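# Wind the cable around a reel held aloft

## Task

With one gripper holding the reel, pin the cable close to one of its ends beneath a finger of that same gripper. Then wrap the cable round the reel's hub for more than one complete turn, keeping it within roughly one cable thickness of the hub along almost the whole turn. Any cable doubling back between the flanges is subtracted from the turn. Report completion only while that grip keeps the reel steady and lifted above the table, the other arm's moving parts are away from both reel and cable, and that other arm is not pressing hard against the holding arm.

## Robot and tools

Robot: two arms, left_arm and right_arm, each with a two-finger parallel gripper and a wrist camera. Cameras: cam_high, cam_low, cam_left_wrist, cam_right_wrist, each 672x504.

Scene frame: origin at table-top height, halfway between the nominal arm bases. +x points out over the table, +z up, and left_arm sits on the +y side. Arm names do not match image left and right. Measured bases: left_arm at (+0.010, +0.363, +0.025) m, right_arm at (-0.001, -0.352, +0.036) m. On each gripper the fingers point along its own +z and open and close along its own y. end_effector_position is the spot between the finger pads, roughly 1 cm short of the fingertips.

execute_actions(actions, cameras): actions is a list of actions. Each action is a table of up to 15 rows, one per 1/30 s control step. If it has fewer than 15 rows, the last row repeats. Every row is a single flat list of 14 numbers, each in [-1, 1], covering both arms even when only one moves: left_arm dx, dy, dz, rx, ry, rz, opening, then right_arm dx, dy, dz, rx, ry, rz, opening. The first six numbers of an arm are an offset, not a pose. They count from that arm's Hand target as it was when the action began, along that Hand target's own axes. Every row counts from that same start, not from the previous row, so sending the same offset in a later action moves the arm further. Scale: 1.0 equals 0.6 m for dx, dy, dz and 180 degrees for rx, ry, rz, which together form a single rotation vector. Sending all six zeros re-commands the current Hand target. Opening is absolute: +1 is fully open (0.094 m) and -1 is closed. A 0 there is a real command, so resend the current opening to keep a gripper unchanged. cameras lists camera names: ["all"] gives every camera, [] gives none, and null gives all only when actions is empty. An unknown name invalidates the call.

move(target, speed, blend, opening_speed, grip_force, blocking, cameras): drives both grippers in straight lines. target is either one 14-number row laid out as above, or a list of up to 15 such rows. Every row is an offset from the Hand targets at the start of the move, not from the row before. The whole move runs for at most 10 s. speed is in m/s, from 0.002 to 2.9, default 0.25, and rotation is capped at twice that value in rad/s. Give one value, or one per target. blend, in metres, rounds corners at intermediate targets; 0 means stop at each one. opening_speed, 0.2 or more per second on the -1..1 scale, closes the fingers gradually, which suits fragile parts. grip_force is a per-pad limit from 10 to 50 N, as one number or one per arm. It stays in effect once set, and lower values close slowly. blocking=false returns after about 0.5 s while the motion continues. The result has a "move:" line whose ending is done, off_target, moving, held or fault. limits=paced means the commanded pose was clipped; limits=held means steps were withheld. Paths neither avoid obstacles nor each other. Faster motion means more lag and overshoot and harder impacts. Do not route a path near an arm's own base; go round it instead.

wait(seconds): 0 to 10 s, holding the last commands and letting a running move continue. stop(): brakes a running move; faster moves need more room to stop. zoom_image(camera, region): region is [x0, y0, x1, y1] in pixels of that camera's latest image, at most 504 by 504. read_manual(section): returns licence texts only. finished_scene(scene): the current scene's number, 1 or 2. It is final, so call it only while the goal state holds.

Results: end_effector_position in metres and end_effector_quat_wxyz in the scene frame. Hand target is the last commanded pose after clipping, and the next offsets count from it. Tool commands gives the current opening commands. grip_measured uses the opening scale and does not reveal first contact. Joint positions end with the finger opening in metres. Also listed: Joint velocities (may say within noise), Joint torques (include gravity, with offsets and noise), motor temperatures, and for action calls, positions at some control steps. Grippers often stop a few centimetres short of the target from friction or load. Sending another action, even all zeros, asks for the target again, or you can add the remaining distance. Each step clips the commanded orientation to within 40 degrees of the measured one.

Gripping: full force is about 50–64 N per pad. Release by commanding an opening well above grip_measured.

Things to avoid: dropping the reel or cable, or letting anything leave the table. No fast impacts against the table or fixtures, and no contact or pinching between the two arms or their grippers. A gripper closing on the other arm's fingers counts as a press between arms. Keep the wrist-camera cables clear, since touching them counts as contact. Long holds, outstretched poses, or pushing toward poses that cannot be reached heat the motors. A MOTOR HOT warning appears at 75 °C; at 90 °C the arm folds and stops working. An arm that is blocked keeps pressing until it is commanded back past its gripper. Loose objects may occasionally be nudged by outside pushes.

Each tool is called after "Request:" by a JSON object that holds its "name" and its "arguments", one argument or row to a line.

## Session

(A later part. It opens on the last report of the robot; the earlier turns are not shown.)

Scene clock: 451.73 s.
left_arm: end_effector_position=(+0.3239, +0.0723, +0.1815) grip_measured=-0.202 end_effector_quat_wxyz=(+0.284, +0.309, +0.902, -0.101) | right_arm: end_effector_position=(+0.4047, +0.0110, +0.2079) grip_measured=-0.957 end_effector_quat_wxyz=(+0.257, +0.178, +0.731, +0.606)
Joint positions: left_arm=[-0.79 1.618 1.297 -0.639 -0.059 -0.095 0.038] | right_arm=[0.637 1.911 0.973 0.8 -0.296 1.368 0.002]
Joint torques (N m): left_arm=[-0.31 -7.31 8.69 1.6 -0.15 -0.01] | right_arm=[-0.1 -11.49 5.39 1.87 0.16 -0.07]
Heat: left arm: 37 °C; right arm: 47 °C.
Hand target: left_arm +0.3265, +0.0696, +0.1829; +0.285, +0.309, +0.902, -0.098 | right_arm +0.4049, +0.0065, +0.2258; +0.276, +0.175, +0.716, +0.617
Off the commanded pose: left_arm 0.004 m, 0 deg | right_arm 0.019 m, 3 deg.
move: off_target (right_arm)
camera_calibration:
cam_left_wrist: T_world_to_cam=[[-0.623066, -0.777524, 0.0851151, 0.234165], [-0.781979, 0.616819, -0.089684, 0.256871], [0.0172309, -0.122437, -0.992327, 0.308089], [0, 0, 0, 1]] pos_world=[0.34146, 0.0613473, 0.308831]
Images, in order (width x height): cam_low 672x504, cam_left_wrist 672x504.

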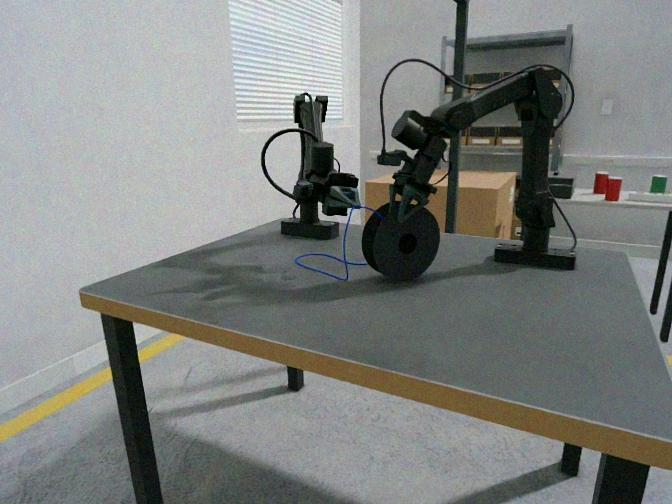

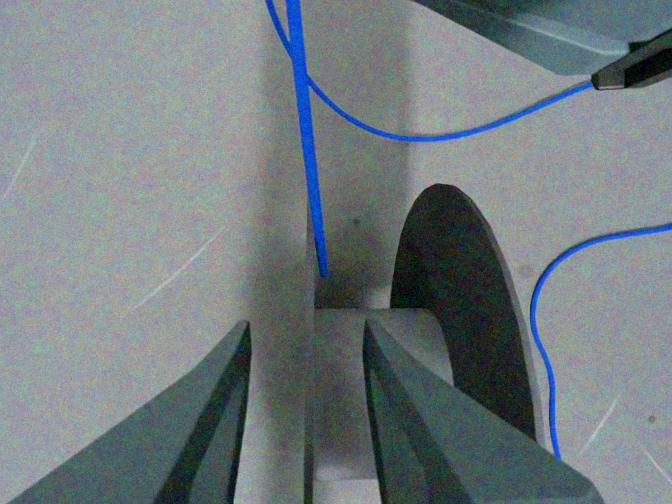

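Request:
{"name": "move", "arguments": {
  "target": [
    [0,0,0, 0,0,0, -0.2, 0.0,0.0272,-0.0165,0,0,0, -1],
    [0,0,0, 0,0,0, -0.2, 0.0397,0.0267,-0.0157,0,0,0, -1]
  ],
  "speed": 0.1,
  "cameras": ["cam_left_wrist","cam_low"]
}}

Scene clock: 468.87 s.
left_arm: end_effector_position=(+0.3239, +0.0723, +0.1815) grip_measured=-0.202 end_effector_quat_wxyz=(+0.284, +0.309, +0.902, -0.101) | right_arm: end_effector_position=(+0.3798, +0.0206, +0.2214) grip_measured=-0.957 end_effector_quat_wxyz=(+0.259, +0.177, +0.730, +0.607)
Joint positions: left_arm=[-0.79 1.618 1.297 -0.639 -0.059 -0.095 0.038] | right_arm=[0.701 1.836 0.93 0.774 -0.232 1.374 0.002]
Joint torques (N m): left_arm=[-0.32 -7.31 8.68 1.6 -0.15 -0.02] | right_arm=[0.16 -11.06 5.22 1.82 0.13 -0.08]
Motor temperatures (°C): left_arm=[28 35 37 37 28 27 28] | right_arm=[27 38 42 51 28 28 29]
Heat: left arm: 37 °C; right arm: 51 °C.
Hand target: left_arm +0.3265, +0.0696, +0.1829; +0.285, +0.309, +0.902, -0.098 | right_arm +0.3789, +0.0161, +0.2380; +0.276, +0.175, +0.716, +0.617
Off the commanded pose: left_arm 0.004 m, 0 deg | right_arm 0.017 m, 3 deg.
move: off_target (right_arm)
camera_calibration:
cam_left_wrist: T_world_to_cam=[[-0.623066, -0.777524, 0.0851151, 0.234165], [-0.781979, 0.616819, -0.089684, 0.256871], [0.0172309, -0.122437, -0.992327, 0.308089], [0, 0, 0, 1]] pos_world=[0.34146, 0.0613473, 0.308831]
Images, in order (width x height): cam_low 672x504, cam_left_wrist 672x504.

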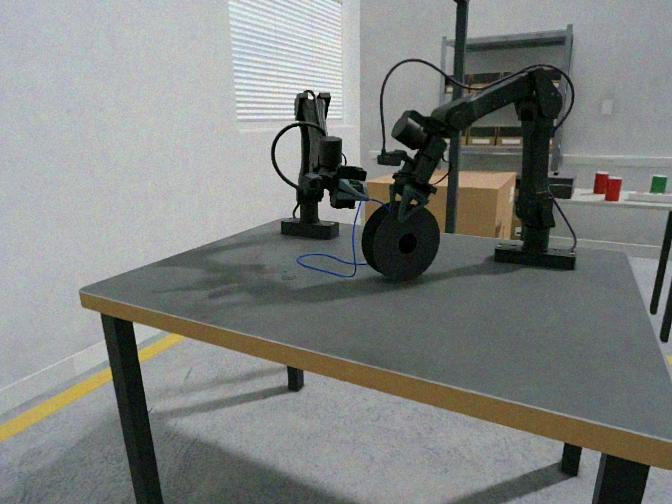

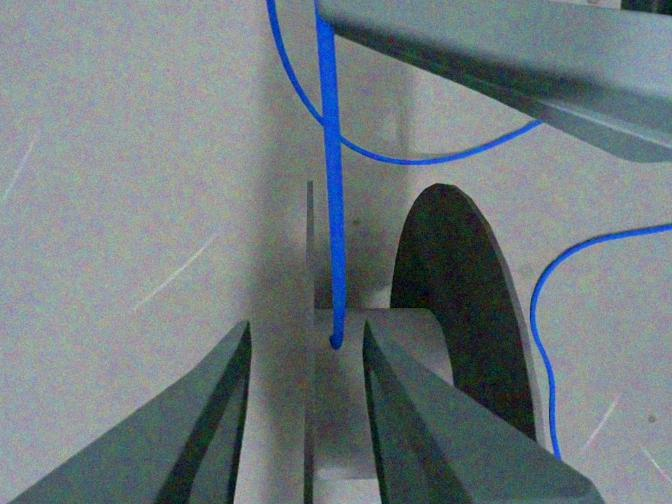

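Request:
{"name": "move", "arguments": {
  "target": [0,0,0, 0,0,0, -0.2, 0.0295,0.0092,0.0048,0,0,0, -1],
  "speed": 0.08,
  "cameras": ["cam_left_wrist"]
}}

Scene clock: 483.87 s.
left_arm: end_effector_position=(+0.3239, +0.0723, +0.1815) grip_measured=-0.202 end_effector_quat_wxyz=(+0.284, +0.309, +0.902, -0.101) | right_arm: end_effector_position=(+0.3682, +0.0330, +0.2254) grip_measured=-0.957 end_effector_quat_wxyz=(+0.263, +0.176, +0.728, +0.608)
Joint positions: left_arm=[-0.79 1.618 1.297 -0.639 -0.059 -0.095 0.038] | right_arm=[0.75 1.827 0.93 0.774 -0.18 1.379 0.002]
Joint torques (N m): left_arm=[-0.28 -7.36 8.64 1.58 -0.16 -0.05] | right_arm=[0.35 -10.76 5.46 1.75 0.13 -0.02]
Heat: left arm: 37 °C; right arm: 52 °C.
Hand target: left_arm +0.3265, +0.0696, +0.1829; +0.285, +0.309, +0.902, -0.098 | right_arm +0.3663, +0.0298, +0.2401; +0.276, +0.175, +0.716, +0.617
Off the commanded pose: left_arm 0.004 m, 0 deg | right_arm 0.015 m, 2 deg.
move: off_target (right_arm)
camera_calibration:
cam_left_wrist: T_world_to_cam=[[-0.623066, -0.777524, 0.0851151, 0.234165], [-0.781979, 0.616819, -0.089684, 0.256871], [0.0172309, -0.122437, -0.992327, 0.308089], [0, 0, 0, 1]] pos_world=[0.34146, 0.0613473, 0.308831]
Images, in order (width x height): cam_left_wrist 672x504.

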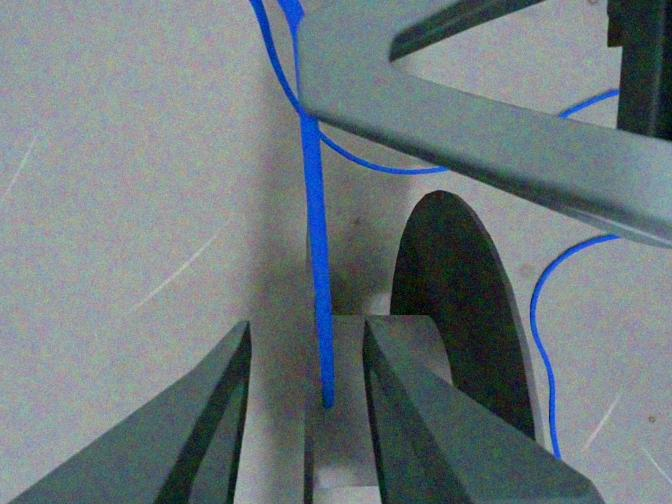

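Request:
{"name": "move", "arguments": {
  "target": [0,0,0, 0,0,0, -1, 0,0,0,0,0,0, -1],
  "opening_speed": 0.5,
  "cameras": ["cam_left_wrist"]
}}

Scene clock: 489.67 s.
left_arm: end_effector_position=(+0.3241, +0.0728, +0.1813) grip_measured=-0.875 end_effector_quat_wxyz=(+0.284, +0.309, +0.902, -0.100) | right_arm: end_effector_position=(+0.3683, +0.0329, +0.2254) grip_measured=-0.957 end_effector_quat_wxyz=(+0.263, +0.177, +0.728, +0.608)
Joint positions: left_arm=[-0.79 1.618 1.297 -0.64 -0.061 -0.095 0.006] | right_arm=[0.75 1.827 0.93 0.774 -0.179 1.379 0.002]
Joint torques (N m): left_arm=[-0.31 -7.32 8.64 1.61 -0.12 -0.04] | right_arm=[0.09 -10.76 5.49 1.78 0.19 0]
Heat: left arm: 37 °C; right arm: 52 °C.
Hand target: left_arm +0.3265, +0.0696, +0.1830; +0.285, +0.309, +0.902, -0.098 | right_arm +0.3662, +0.0298, +0.2401; +0.276, +0.175, +0.716, +0.617
Off the commanded pose: left_arm 0.004 m, 0 deg | right_arm 0.015 m, 2 deg.
move: off_target (right_arm)
camera_calibration:
cam_left_wrist: T_world_to_cam=[[-0.622167, -0.778513, 0.0826208, 0.234846], [-0.782672, 0.616065, -0.0888134, 0.256755], [0.0182425, -0.119922, -0.992616, 0.307602], [0, 0, 0, 1]] pos_world=[0.341457, 0.0615404, 0.308731]
Images, in order (width x height): cam_left_wrist 672x504.

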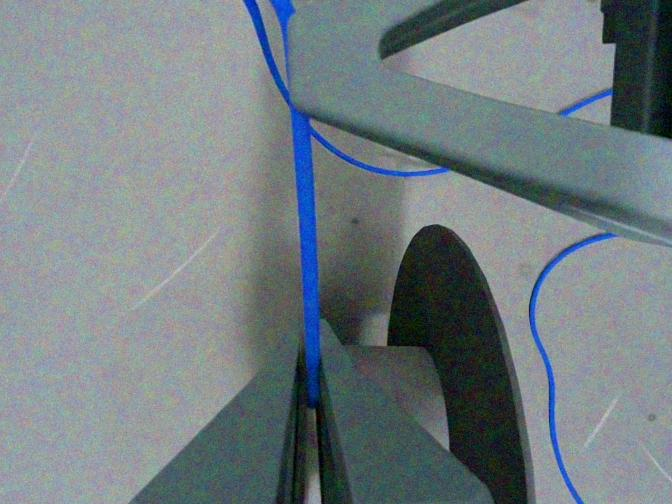

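Request:
{"name": "zoom_image", "arguments": {
  "camera": "cam_left_wrist",
  "region": [210, 280, 420, 480]
}}

Request:
{"name": "zoom_image", "arguments": {
  "camera": "cam_left_wrist",
  "region": [270, 350, 370, 440]
}}

Scaled by 2.400 from the camera's 672x504 image, which has a finer 960x720 frame.

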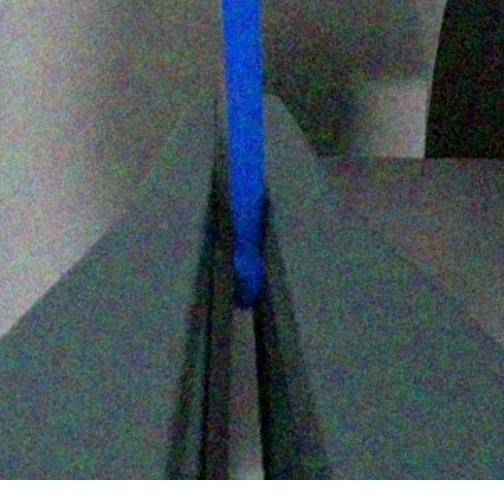

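Scaled by 5.040 from the camera's 672x504 image, which has a finer 960x720 frame.

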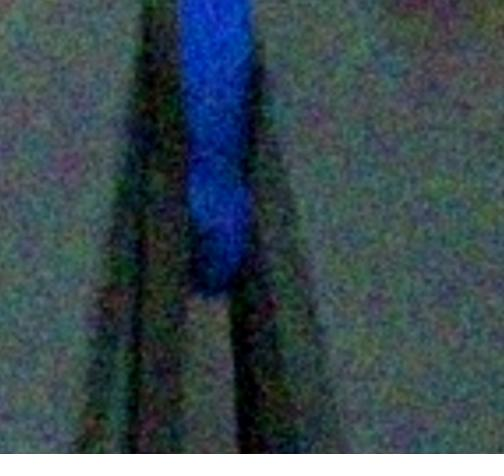

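Request:
{"name": "move", "arguments": {
  "target": [
    [0,0,0, 0,0,0, -1, 0,0,0,0,0,0, -0.3],
    [0,0,0, 0,0,0, -1, 0,0,-0.2333,0,0,0, -0.3]
  ],
  "opening_speed": 0.8,
  "speed": 0.2,
  "cameras": ["all"]
}}

Scene clock: 520.53 s.
left_arm: end_effector_position=(+0.3241, +0.0728, +0.1813) grip_measured=-0.876 end_effector_quat_wxyz=(+0.284, +0.309, +0.902, -0.100) | right_arm: end_effector_position=(+0.2816, -0.0756, +0.2550) grip_measured=-0.302 end_effector_quat_wxyz=(+0.271, +0.176, +0.714, +0.621)
Joint positions: left_arm=[-0.79 1.618 1.297 -0.64 -0.061 -0.095 0.006] | right_arm=[0.659 1.23 0.457 0.689 -0.264 1.38 0.033]
Joint torques (N m): left_arm=[-0.24 -7.28 8.68 1.6 -0.11 -0.03] | right_arm=[-0.53 -4.14 5.61 1.49 0.03 -0.13]
Heat: left arm: 37 °C; right arm: 53 °C.
Hand target: left_arm +0.3265, +0.0696, +0.1830; +0.285, +0.309, +0.902, -0.098 | right_arm +0.2807, -0.0803, +0.2521; +0.276, +0.175, +0.716, +0.617
Off the commanded pose: left_arm 0.004 m, 0 deg | right_arm 0.006 m, 1 deg.
move: done
camera_calibration:
cam_left_wrist: T_world_to_cam=[[-0.622167, -0.778513, 0.0826208, 0.234846], [-0.782672, 0.616065, -0.0888134, 0.256755], [0.0182425, -0.119922, -0.992616, 0.307602], [0, 0, 0, 1]] pos_world=[0.341457, 0.0615404, 0.308731]
cam_right_wrist: T_world_to_cam=[[0.0559909, -0.274594, -0.959929, 0.196309], [-0.991858, 0.0948404, -0.0849831, 0.339282], [0.114376, 0.956872, -0.267048, 0.228094], [0, 0, 0, 1]] pos_world=[0.299439, -0.196529, 0.278188]

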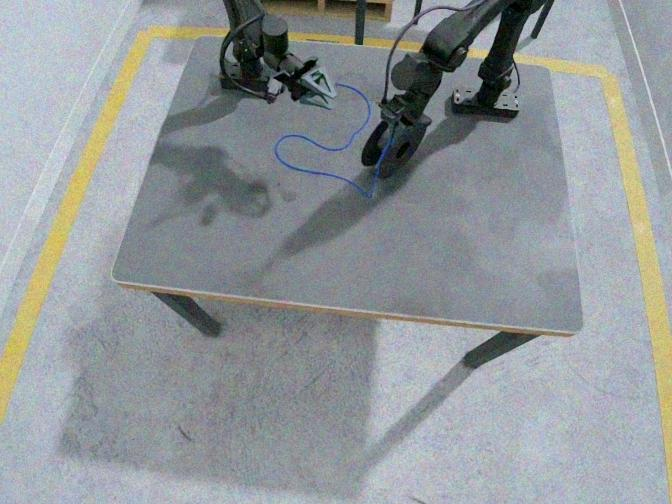

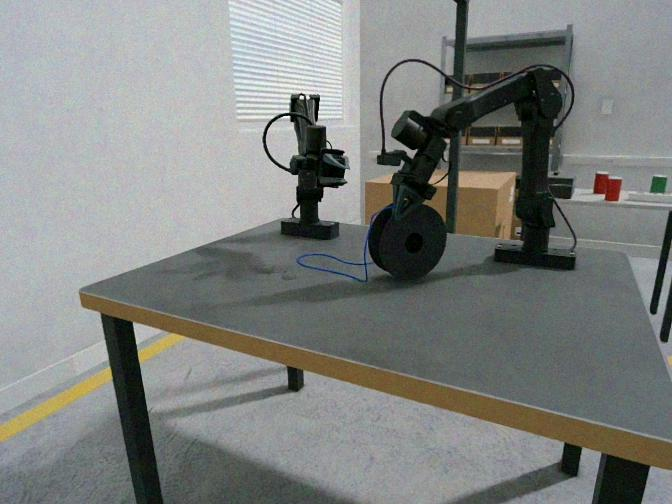

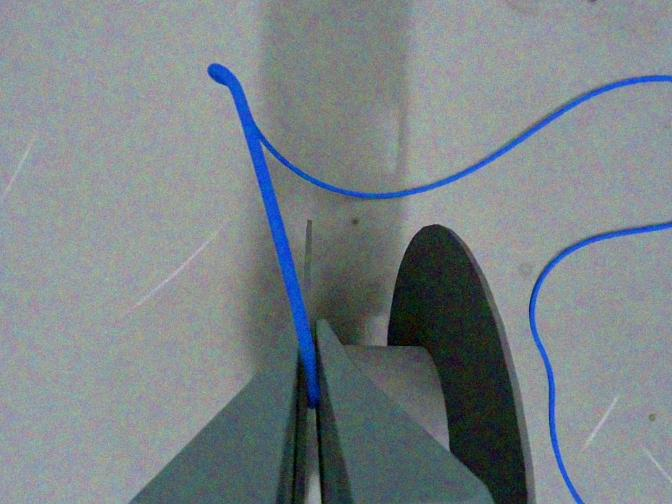

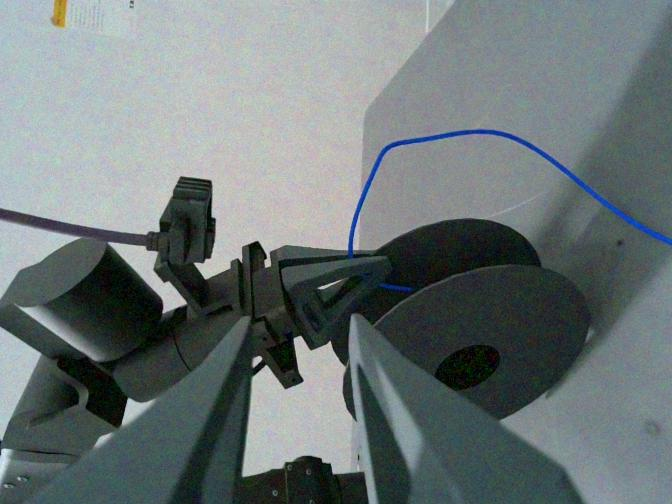

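Request:
{"name": "move", "arguments": {
  "target": [-0.1943, 0.043, -0.3157, 0,0,0, -1, 0,0,0,0,0,0, -0.3],
  "speed": 0.2,
  "cameras": ["all"]
}}

Scene clock: 529.40 s.
left_arm: end_effector_position=(+0.3298, +0.0992, +0.4027) grip_measured=-0.876 end_effector_quat_wxyz=(+0.323, +0.304, +0.890, -0.109) | right_arm: end_effector_position=(+0.2816, -0.0756, +0.2549) grip_measured=-0.302 end_effector_quat_wxyz=(+0.271, +0.176, +0.714, +0.621)
Joint positions: left_arm=[-0.723 1.882 2.561 -1.554 -0.034 -0.036 0.006] | right_arm=[0.659 1.23 0.457 0.689 -0.264 1.38 0.033]
Joint torques (N m): left_arm=[0.44 -8.14 6.24 1.81 0.05 0.03] | right_arm=[-0.79 -3.97 5.59 1.53 0.01 -0.16]
Heat: left arm: 38 °C; right arm: 53 °C.
Hand target: left_arm +0.3319, +0.0983, +0.4051; +0.285, +0.309, +0.902, -0.098 | right_arm +0.2807, -0.0803, +0.2521; +0.276, +0.175, +0.716, +0.617
Off the commanded pose: left_arm 0.003 m, 5 deg | right_arm 0.006 m, 1 deg.
joint sent to its limit (left arm) — joint 4 (wrist pitch), lower limit. The joint targets are off in orientation, not in position.
move: off_target (left_arm)
camera_calibration:
cam_left_wrist: T_world_to_cam=[[-0.624567, -0.777428, 0.0743028, 0.244699], [-0.77597, 0.607003, -0.171517, 0.296603], [0.0882405, -0.164781, -0.982375, 0.507608], [0, 0, 0, 1]] pos_world=[0.338195, 0.0938413, 0.531352]
cam_right_wrist: T_world_to_cam=[[0.0556732, -0.274844, -0.959876, 0.19634], [-0.991878, 0.0948934, -0.0847004, 0.339219], [0.114365, 0.956795, -0.267328, 0.22816], [0, 0, 0, 1]] pos_world=[0.299439, -0.196529, 0.278187]

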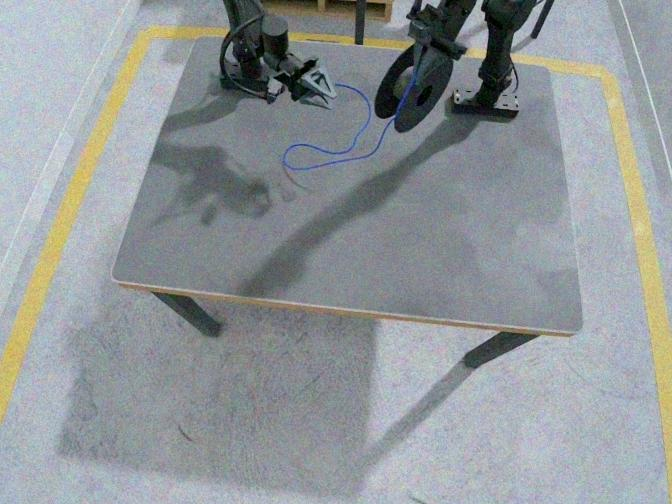

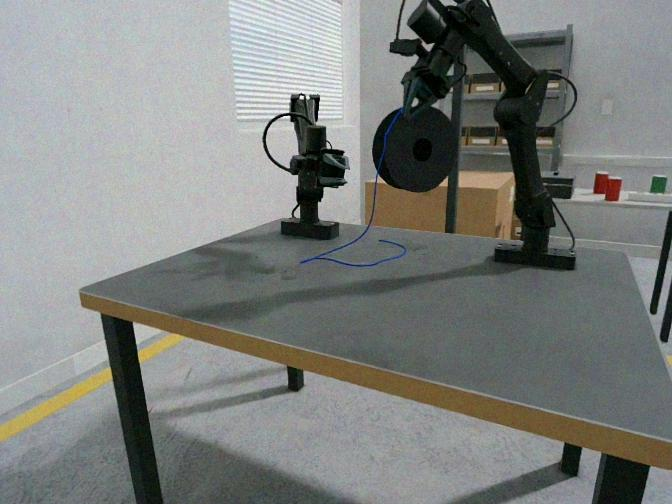

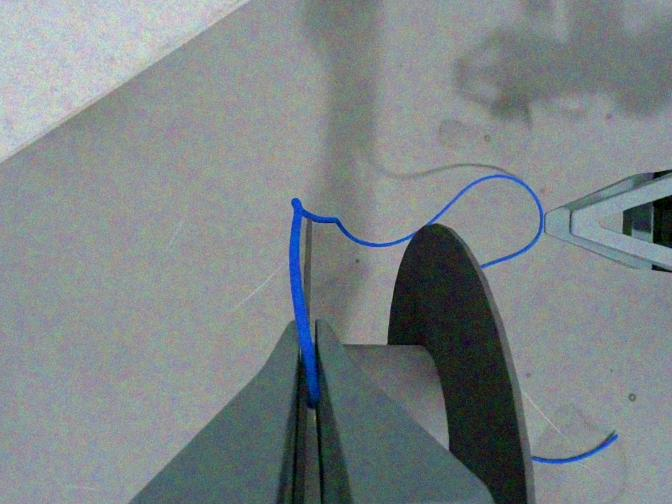

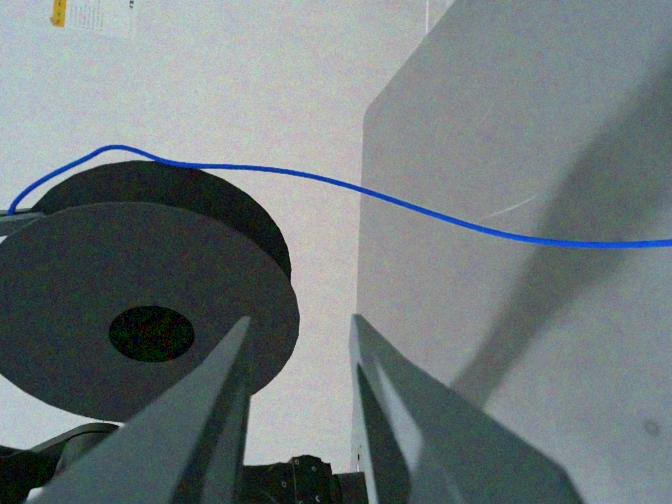

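Request:
{"name": "move", "arguments": {
  "target": [
    [0,0,0, 0,0,0, -1, -0.074,-0.021,-0.0457,0.4678,-0.1333,0.2347, 0.2],
    [0,0,0, 0,0,0, -1, -0.0357,-0.1478,0.0778,0.4678,-0.1333,0.2347, 0.2]
  ],
  "blend": [0.03, 0],
  "speed": 0.3,
  "cameras": ["all"]
}}

Scene clock: 643.87 s.
left_arm: end_effector_position=(+0.3297, +0.0992, +0.4026) grip_measured=-0.876 end_effector_quat_wxyz=(+0.323, +0.304, +0.890, -0.109) | right_arm: end_effector_position=(+0.3343, -0.0723, +0.1572) grip_measured=+0.198 end_effector_quat_wxyz=(-0.003, +0.633, +0.774, -0.003)
Joint positions: left_arm=[-0.723 1.882 2.561 -1.555 -0.033 -0.036 0.006] | right_arm=[0.698 2.281 2.251 -1.548 -0.004 2.062 0.056]
Joint torques (N m): left_arm=[0.53 -8.16 6.27 1.79 0.04 0.04] | right_arm=[0.12 -11.71 8.09 -0.16 0.05 0.25]
Motor temperatures (°C): left_arm=[28 37 38 40 28 27 30] | right_arm=[27 33 42 53 28 28 28]
Heat: left arm: 40 °C; right arm: 53 °C.
Hand target: left_arm +0.3318, +0.0982, +0.4051; +0.285, +0.309, +0.902, -0.098 | right_arm +0.3341, -0.0720, +0.1650; +0.000, +0.643, +0.766, +0.000
Off the commanded pose: left_arm 0.003 m, 5 deg | right_arm 0.008 m, 2 deg.
joint sent to its limit (left arm) — joint 4 (wrist pitch), lower limit. The joint targets are off in orientation, not in position.
joint sent to its limit (right arm) — joint 6 (wrist roll), upper limit. The joint targets still meet the commanded pose.
move: off_target (left_arm)
camera_calibration:
cam_left_wrist: T_world_to_cam=[[-0.624741, -0.777256, 0.0746429, 0.24457], [-0.775898, 0.607221, -0.171073, 0.296306], [0.0876426, -0.164791, -0.982427, 0.507741], [0, 0, 0, 1]] pos_world=[0.338196, 0.0938416, 0.531253]
cam_right_wrist: T_world_to_cam=[[-0.963636, -0.2417, 0.113957, 0.274859], [-0.149892, 0.841968, 0.518288, 0.060599], [-0.221218, 0.48236, -0.84758, 0.361919], [0, 0, 0, 1]] pos_world=[0.354011, -0.159164, 0.244025]

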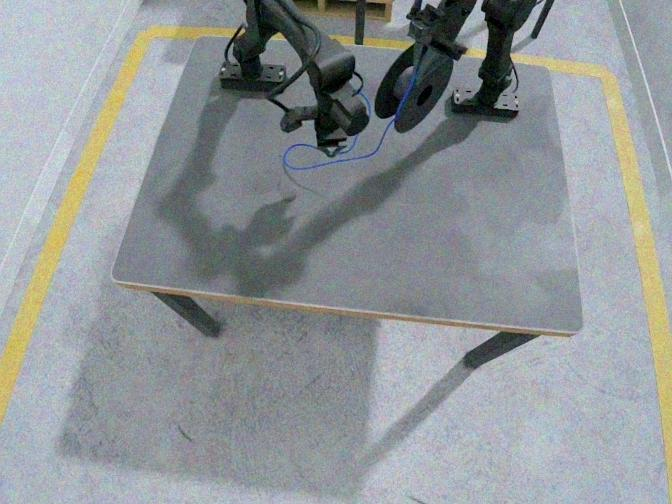

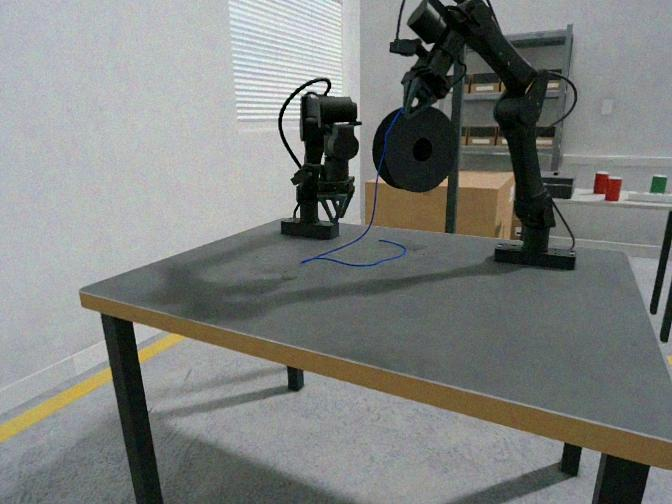

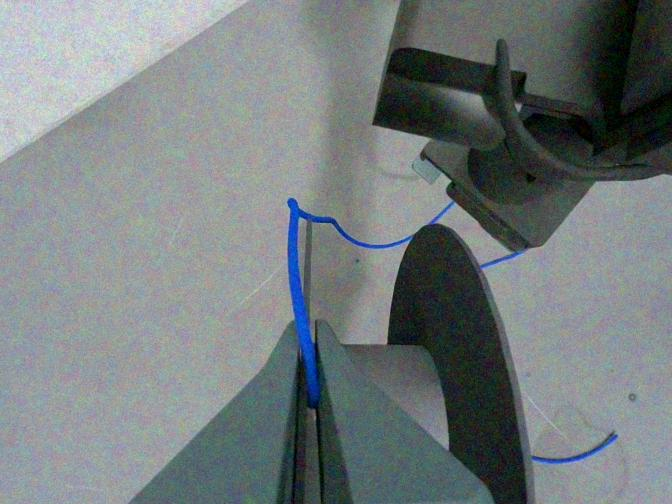

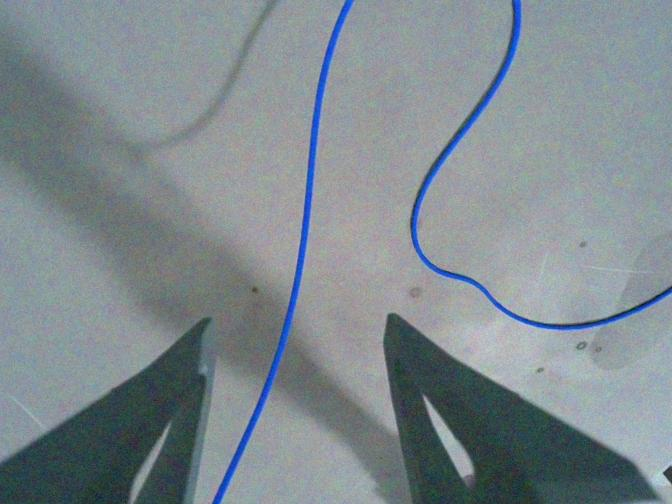

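Request:
{"name": "move", "arguments": {
  "target": [
    [0,0,0, 0,0,0, -1, 0,-0.0083,0.137,0,0,0, 0.2],
    [0,0,0, 0,0,0, -1, 0,-0.0083,0.137,0,0,0, -1]
  ],
  "speed": 0.2,
  "opening_speed": 1.5,
  "cameras": ["cam_low","cam_right_wrist"]
}}

Scene clock: 665.57 s.
left_arm: end_effector_position=(+0.3297, +0.0992, +0.4026) grip_measured=-0.876 end_effector_quat_wxyz=(+0.323, +0.304, +0.890, -0.109) | right_arm: end_effector_position=(+0.3314, -0.0740, +0.0729) grip_measured=-0.942 end_effector_quat_wxyz=(-0.006, +0.633, +0.774, -0.009)
Joint positions: left_arm=[-0.723 1.882 2.561 -1.555 -0.033 -0.036 0.006] | right_arm=[0.698 2.265 1.888 -1.214 -0.007 2.063 0.003]
Joint torques (N m): left_arm=[0.51 -8.1 6.24 1.79 0.06 0.03] | right_arm=[0.46 -14.3 4.74 0.03 0.01 0.22]
Motor temperatures (°C): left_arm=[28 37 38 40 28 27 31] | right_arm=[27 38 41 46 28 28 28]
Heat: left arm: 40 °C; right arm: 46 °C.
Hand target: left_arm +0.3319, +0.0982, +0.4051; +0.285, +0.309, +0.902, -0.098 | right_arm +0.3292, -0.0729, +0.0828; +0.000, +0.643, +0.766, +0.000
Off the commanded pose: left_arm 0.003 m, 5 deg | right_arm 0.010 m, 2 deg.
joint sent to its limit (left arm) — joint 4 (wrist pitch), lower limit. The joint targets are off in orientation, not in position.
joint sent to its limit (right arm) — joint 6 (wrist roll), upper limit. The joint targets still meet the commanded pose.
move: off_target (left_arm)
camera_calibration:
cam_right_wrist: T_world_to_cam=[[-0.962446, -0.239795, 0.127263, 0.27996], [-0.142545, 0.845353, 0.514839, 0.1034], [-0.231038, 0.477364, -0.847788, 0.293478], [0, 0, 0, 1]] pos_world=[0.35199, -0.160373, 0.159944]
Images, in order (width x height): cam_low 672x504, cam_right_wrist 672x504.

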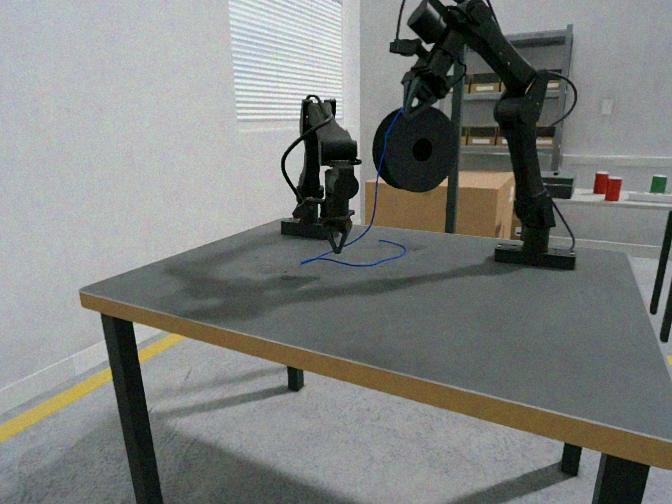

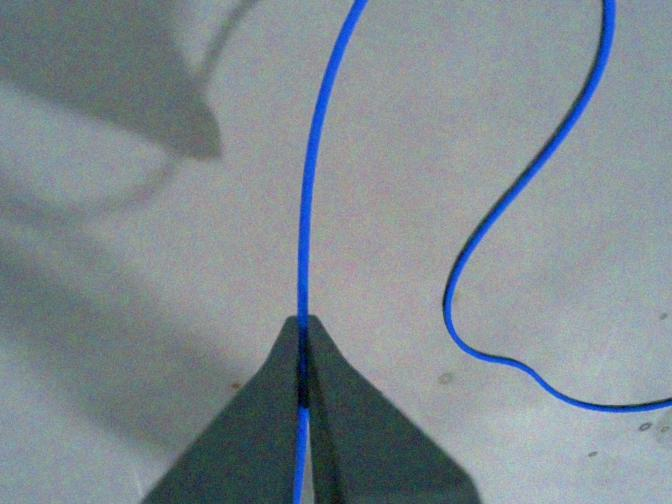

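Request:
{"name": "move", "arguments": {
  "target": [
    [0,0,0, 0,0,0, -1, -0.0679,0.1433,-0.107,-0.4678,0.1333,-0.2347, -1],
    [0,0,0, 0,0,0, -1, 0.0295,0.2012,-0.0537,-0.4678,0.1333,-0.2347, -1]
  ],
  "blend": [0.03, 0],
  "speed": 0.3,
  "cameras": ["all"]
}}

Scene clock: 689.87 s.
left_arm: end_effector_position=(+0.3297, +0.0992, +0.4026) grip_measured=-0.876 end_effector_quat_wxyz=(+0.323, +0.304, +0.890, -0.109) | right_arm: end_effector_position=(+0.4318, -0.0352, +0.0926) grip_measured=-0.942 end_effector_quat_wxyz=(+0.236, +0.192, +0.747, +0.591)
Joint positions: left_arm=[-0.723 1.882 2.561 -1.555 -0.033 -0.036 0.006] | right_arm=[0.491 2.233 0.92 1.101 -0.446 1.351 0.003]
Joint torques (N m): left_arm=[0.53 -8.16 6.26 1.79 0.06 0.05] | right_arm=[-0.43 -8.51 6.61 2.55 0.15 -0.03]
Heat: left arm: 40 °C; right arm: 46 °C.
Hand target: left_arm +0.3319, +0.0982, +0.4051; +0.285, +0.309, +0.902, -0.098 | right_arm +0.4451, -0.0346, +0.1153; +0.276, +0.175, +0.716, +0.617
Off the commanded pose: left_arm 0.003 m, 5 deg | right_arm 0.026 m, 7 deg.
joint sent to its limit (left arm) — joint 4 (wrist pitch), lower limit. The joint targets are off in orientation, not in position.
move: off_target (left_arm, right_arm)
camera_calibration:
cam_left_wrist: T_world_to_cam=[[-0.624741, -0.777256, 0.0746429, 0.24457], [-0.775898, 0.607221, -0.171073, 0.296306], [0.0876426, -0.164791, -0.982427, 0.507741], [0, 0, 0, 1]] pos_world=[0.338196, 0.0938416, 0.531253]
cam_right_wrist: T_world_to_cam=[[-0.0336898, -0.334269, -0.941875, 0.0780506], [-0.996998, 0.0769794, 0.00834171, 0.463543], [0.0697166, 0.939329, -0.335859, 0.153862], [0, 0, 0, 1]] pos_world=[0.454054, -0.154121, 0.121323]

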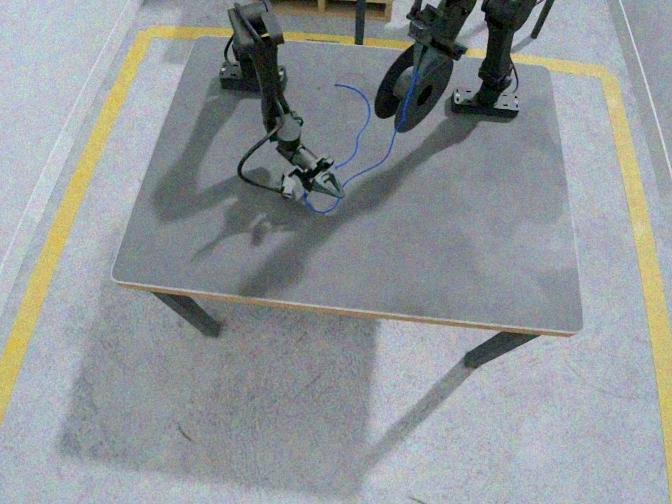

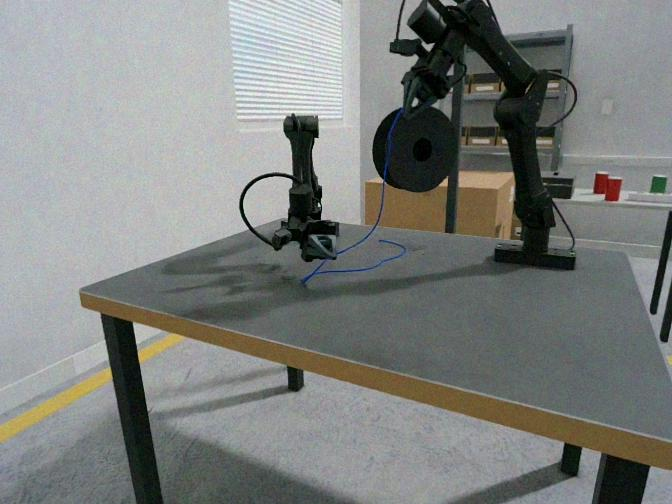

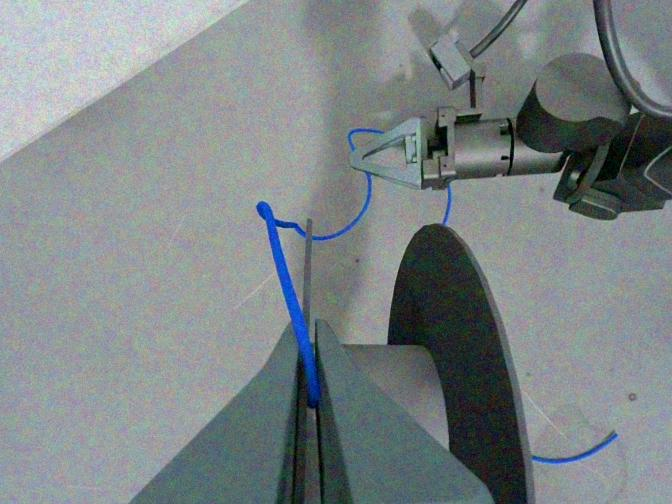

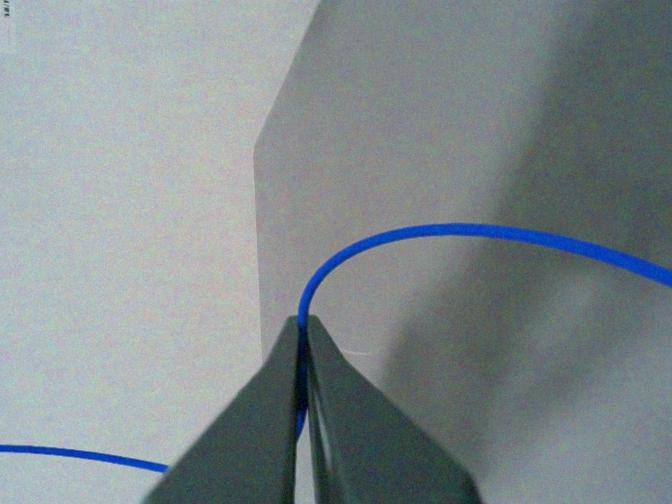

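Request:
{"name": "move", "arguments": {
  "target": [
    [0,0,0, 0,0,0, -1, 0.2078,0.0547,0.0023,0,0,0, -1],
    [0,0,0, 0,0,0, -1, 0.4483,0.0988,0.0047,0,0,0, -1],
    [0,0,0, 0,0,0, -1, 0.6013,0.2062,-0.001,0,0,0, -1]
  ],
  "blend": [0.03, 0.03, 0],
  "speed": 0.2,
  "cameras": ["all"]
}}

Scene clock: 702.27 s.
left_arm: end_effector_position=(+0.3294, +0.0994, +0.4023) grip_measured=-0.876 end_effector_quat_wxyz=(+0.322, +0.304, +0.890, -0.108) | right_arm: end_effector_position=(+0.1448, +0.1988, +0.1524) grip_measured=-0.942 end_effector_quat_wxyz=(+0.270, +0.163, +0.730, +0.606)
Joint positions: left_arm=[-0.723 1.882 2.561 -1.557 -0.033 -0.036 0.006] | right_arm=[1.479 2.18 1.101 0.94 0.536 1.442 0.003]
Joint torques (N m): left_arm=[0.55 -8.1 6.19 1.82 0.06 0.04] | right_arm=[-0.39 -12.44 7.58 1.47 0.28 0.04]
Motor temperatures (°C): left_arm=[28 37 38 40 28 27 31] | right_arm=[27 40 41 52 28 28 29]
Heat: left arm: 40 °C; right arm: 52 °C.
Hand target: left_arm +0.3319, +0.0983, +0.4051; +0.285, +0.309, +0.902, -0.098 | right_arm +0.1499, +0.2003, +0.1720; +0.276, +0.175, +0.716, +0.617
Off the commanded pose: left_arm 0.004 m, 5 deg | right_arm 0.020 m, 3 deg.
joint read past its limit (left arm) — joint 4 (wrist pitch), lower limit.
joint sent to its limit (left arm) — joint 4 (wrist pitch), lower limit. The joint targets are off in orientation, not in position.
move: off_target (left_arm, right_arm)
camera_calibration:
cam_left_wrist: T_world_to_cam=[[-0.624601, -0.777374, 0.0745901, 0.244599], [-0.776167, 0.607394, -0.169226, 0.295215], [0.0862463, -0.163593, -0.982751, 0.508004], [0, 0, 0, 1]] pos_world=[0.338099, 0.0939388, 0.530955]
cam_right_wrist: T_world_to_cam=[[0.0621066, -0.320388, -0.945248, 0.186837], [-0.993186, 0.0737369, -0.0902492, 0.17412], [0.0986145, 0.944412, -0.313625, -0.0343989], [0, 0, 0, 1]] pos_world=[0.164722, 0.0795081, 0.181533]

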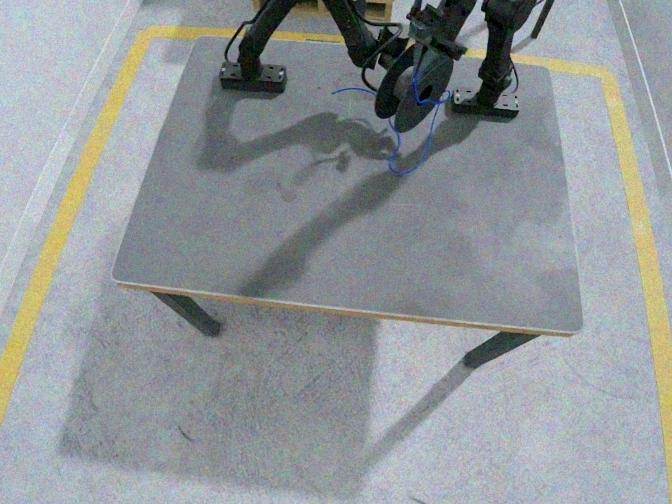

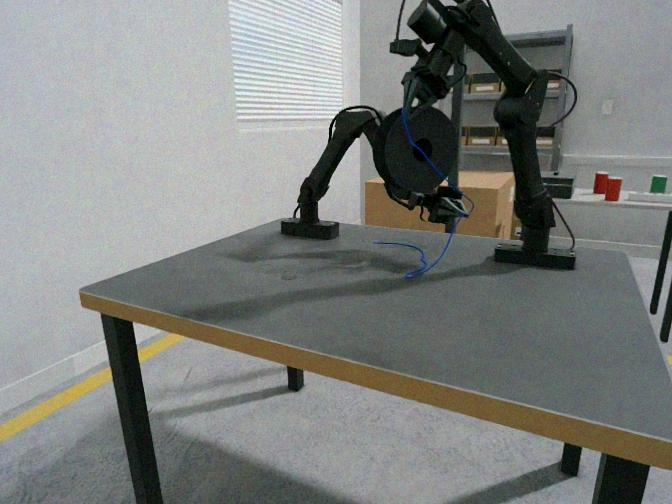

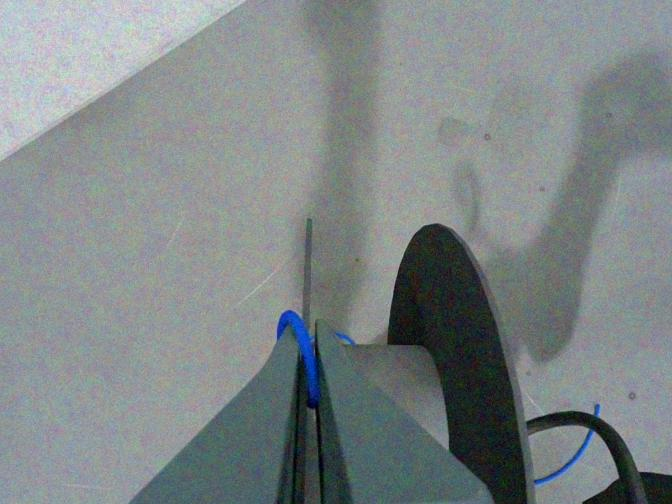

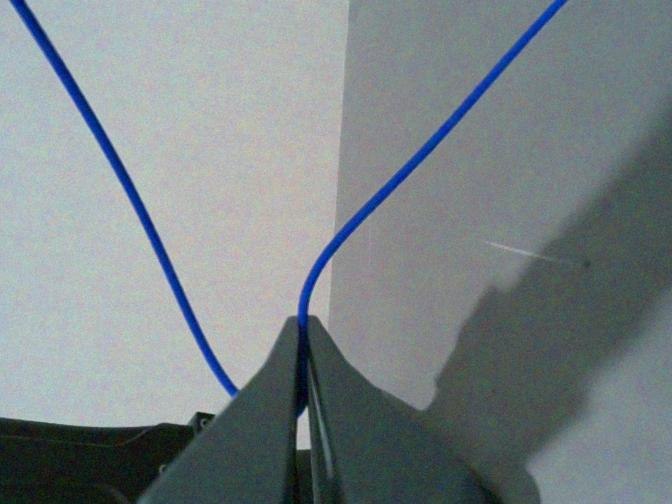

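Request:
{"name": "zoom_image", "arguments": {
  "camera": "cam_low",
  "region": [350, 60, 500, 220]
}}

Request:
{"name": "zoom_image", "arguments": {
  "camera": "cam_high",
  "region": [340, 20, 500, 180]
}}

Request:
{"name": "zoom_image", "arguments": {
  "camera": "cam_left_wrist",
  "region": [230, 200, 430, 420]
}}

Scaled by 3.150 from the camera's 672x504 image, which has a finer 960x720 frame.

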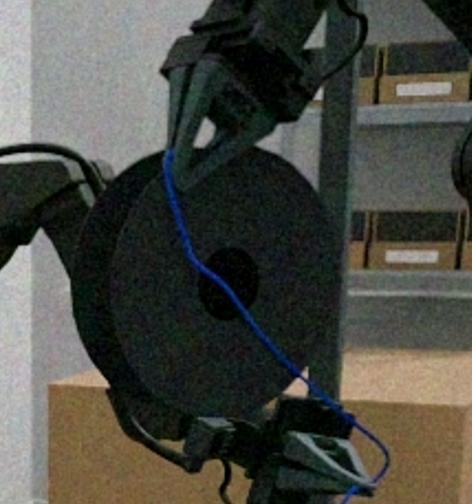

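Scaled by 3.150 from the camera's 672x504 image, which has a finer 960x720 frame.

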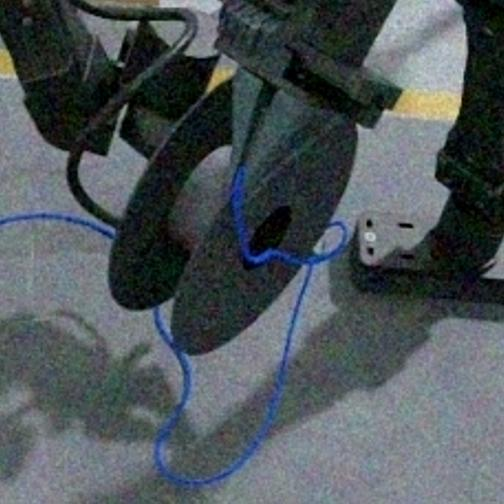

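Scaled by 2.291 from the camera's 672x504 image, which has a finer 960x720 frame.

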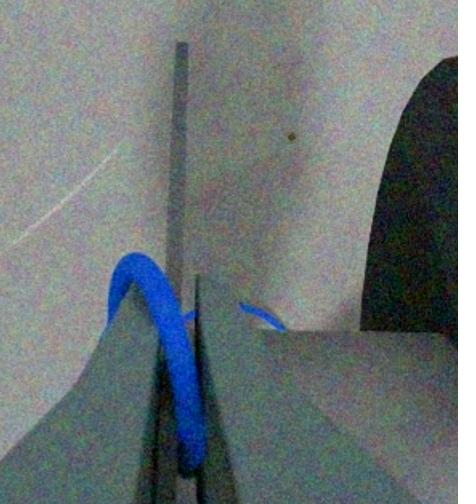

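Request:
{"name": "move", "arguments": {
  "target": [
    [0,0,0, 0,0,0, -1, -0.1533,-0.1075,0.0053,0,0,0, -1],
    [0,0,0, 0,0,0, -1, -0.3938,-0.1517,0.0032,0,0,0, -1],
    [0,0,0, 0,0,0, -1, -0.6078,-0.1907,0.003,0,0,0, -1],
    [0,0,0, 0,0,0, -1, -0.8577,0.0823,-0.0863,0,0,0, -1]
  ],
  "blend": [0.04, 0.03, 0.05, 0],
  "speed": 0.25
}}

Request:
{"name": "move", "arguments": {
  "target": [0,0,0, 0,0,0, -1, -0.2167,0.2517,-0.1194,0,0,0, -1],
  "speed": 0.25,
  "cameras": ["all"]
}}

Scene clock: 740.33 s.
left_arm: end_effector_position=(+0.3294, +0.0994, +0.4023) grip_measured=-0.876 end_effector_quat_wxyz=(+0.322, +0.304, +0.890, -0.108) | right_arm: end_effector_position=(+0.5194, -0.1369, +0.2946) grip_measured=-0.942 end_effector_quat_wxyz=(+0.256, +0.197, +0.721, +0.613)
Joint positions: left_arm=[-0.723 1.882 2.561 -1.557 -0.033 -0.036 0.006] | right_arm=[0.182 1.907 1.356 0.393 -0.725 1.335 0.003]
Joint torques (N m): left_arm=[0.42 -8.13 6.24 1.8 0.03 0.04] | right_arm=[-0.05 -11.73 9.92 1.44 -0.09 -0.27]
Heat: left arm: 40 °C; right arm: 52 °C.
Hand target: left_arm +0.3319, +0.0983, +0.4051; +0.285, +0.309, +0.902, -0.098 | right_arm +0.5184, -0.1360, +0.3169; +0.276, +0.175, +0.716, +0.617
Off the commanded pose: left_arm 0.004 m, 5 deg | right_arm 0.022 m, 3 deg.
joint read past its limit (left arm) — joint 4 (wrist pitch), lower limit.
joint sent to its limit (left arm) — joint 4 (wrist pitch), lower limit. The joint targets are off in orientation, not in position.
move: off_target (left_arm, right_arm)

Scene clock: 742.67 s.
left_arm: end_effector_position=(+0.3297, +0.0979, +0.4033) grip_measured=-0.876 end_effector_quat_wxyz=(+0.324, +0.304, +0.889, -0.112) | right_arm: end_effector_position=(+0.5610, -0.2382, +0.4960) grip_measured=-0.942 end_effector_quat_wxyz=(+0.275, +0.179, +0.712, +0.621)
Joint positions: left_arm=[-0.723 1.882 2.561 -1.551 -0.028 -0.036 0.006] | right_arm=[-0.058 2.263 2.717 -0.59 -0.967 1.288 0.003]
Joint torques (N m): left_arm=[0.53 -8.12 6.23 1.77 0.03 0.03] | right_arm=[-0.75 -9.94 8.43 1.21 -0.16 -0.2]
Heat: left arm: 40 °C; right arm: 51 °C.
Hand target: left_arm +0.3319, +0.0983, +0.4051; +0.285, +0.309, +0.902, -0.098 | right_arm +0.5632, -0.2426, +0.4943; +0.276, +0.175, +0.716, +0.617
Off the commanded pose: left_arm 0.003 m, 5 deg | right_arm 0.005 m, 1 deg.
joint sent to its limit (left arm) — joint 4 (wrist pitch), lower limit. The joint targets are off in orientation, not in position.
move: off_target (left_arm)
camera_calibration:
cam_left_wrist: T_world_to_cam=[[-0.627639, -0.774523, 0.0786409, 0.2426], [-0.773549, 0.609074, -0.175072, 0.297863], [0.0876995, -0.170715, -0.98141, 0.508331], [0, 0, 0, 1]] pos_world=[0.338096, 0.0932581, 0.53195]
cam_right_wrist: T_world_to_cam=[[0.0563095, -0.272965, -0.960375, 0.367826], [-0.990511, 0.105513, -0.0880661, 0.655598], [0.125371, 0.95622, -0.264433, 0.408448], [0, 0, 0, 1]] pos_world=[0.577457, -0.359336, 0.518994]

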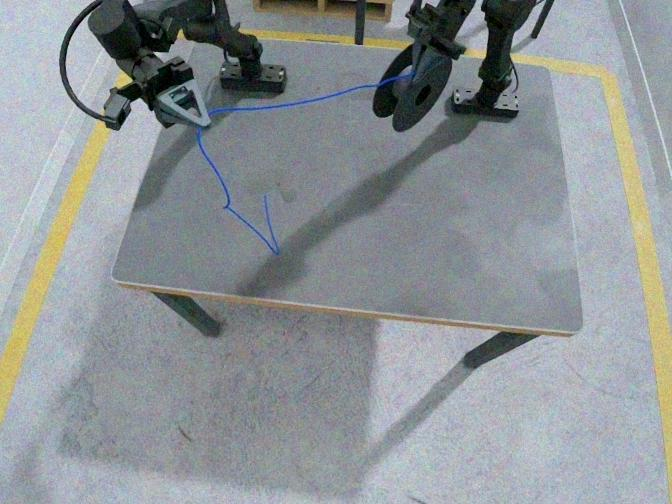

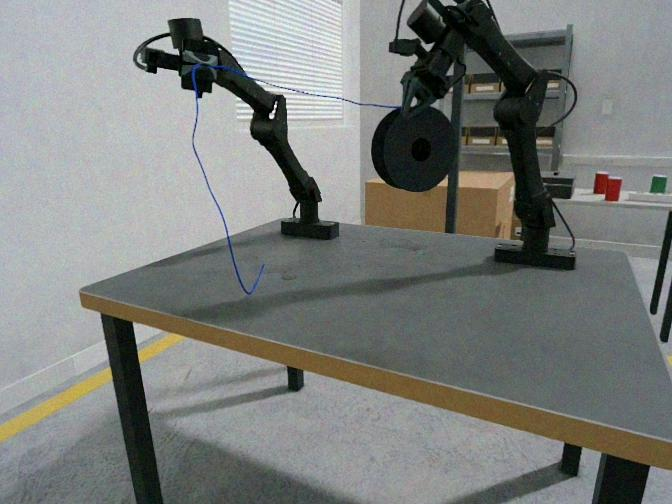

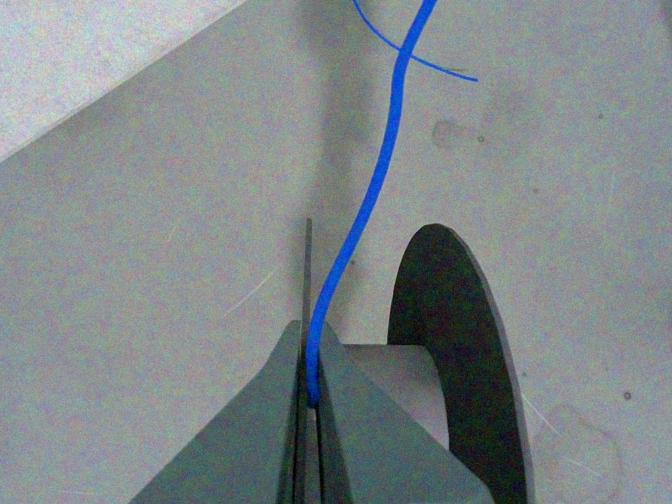

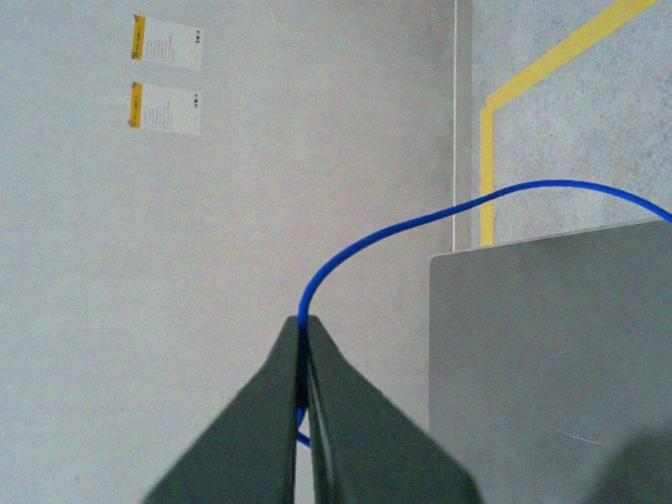

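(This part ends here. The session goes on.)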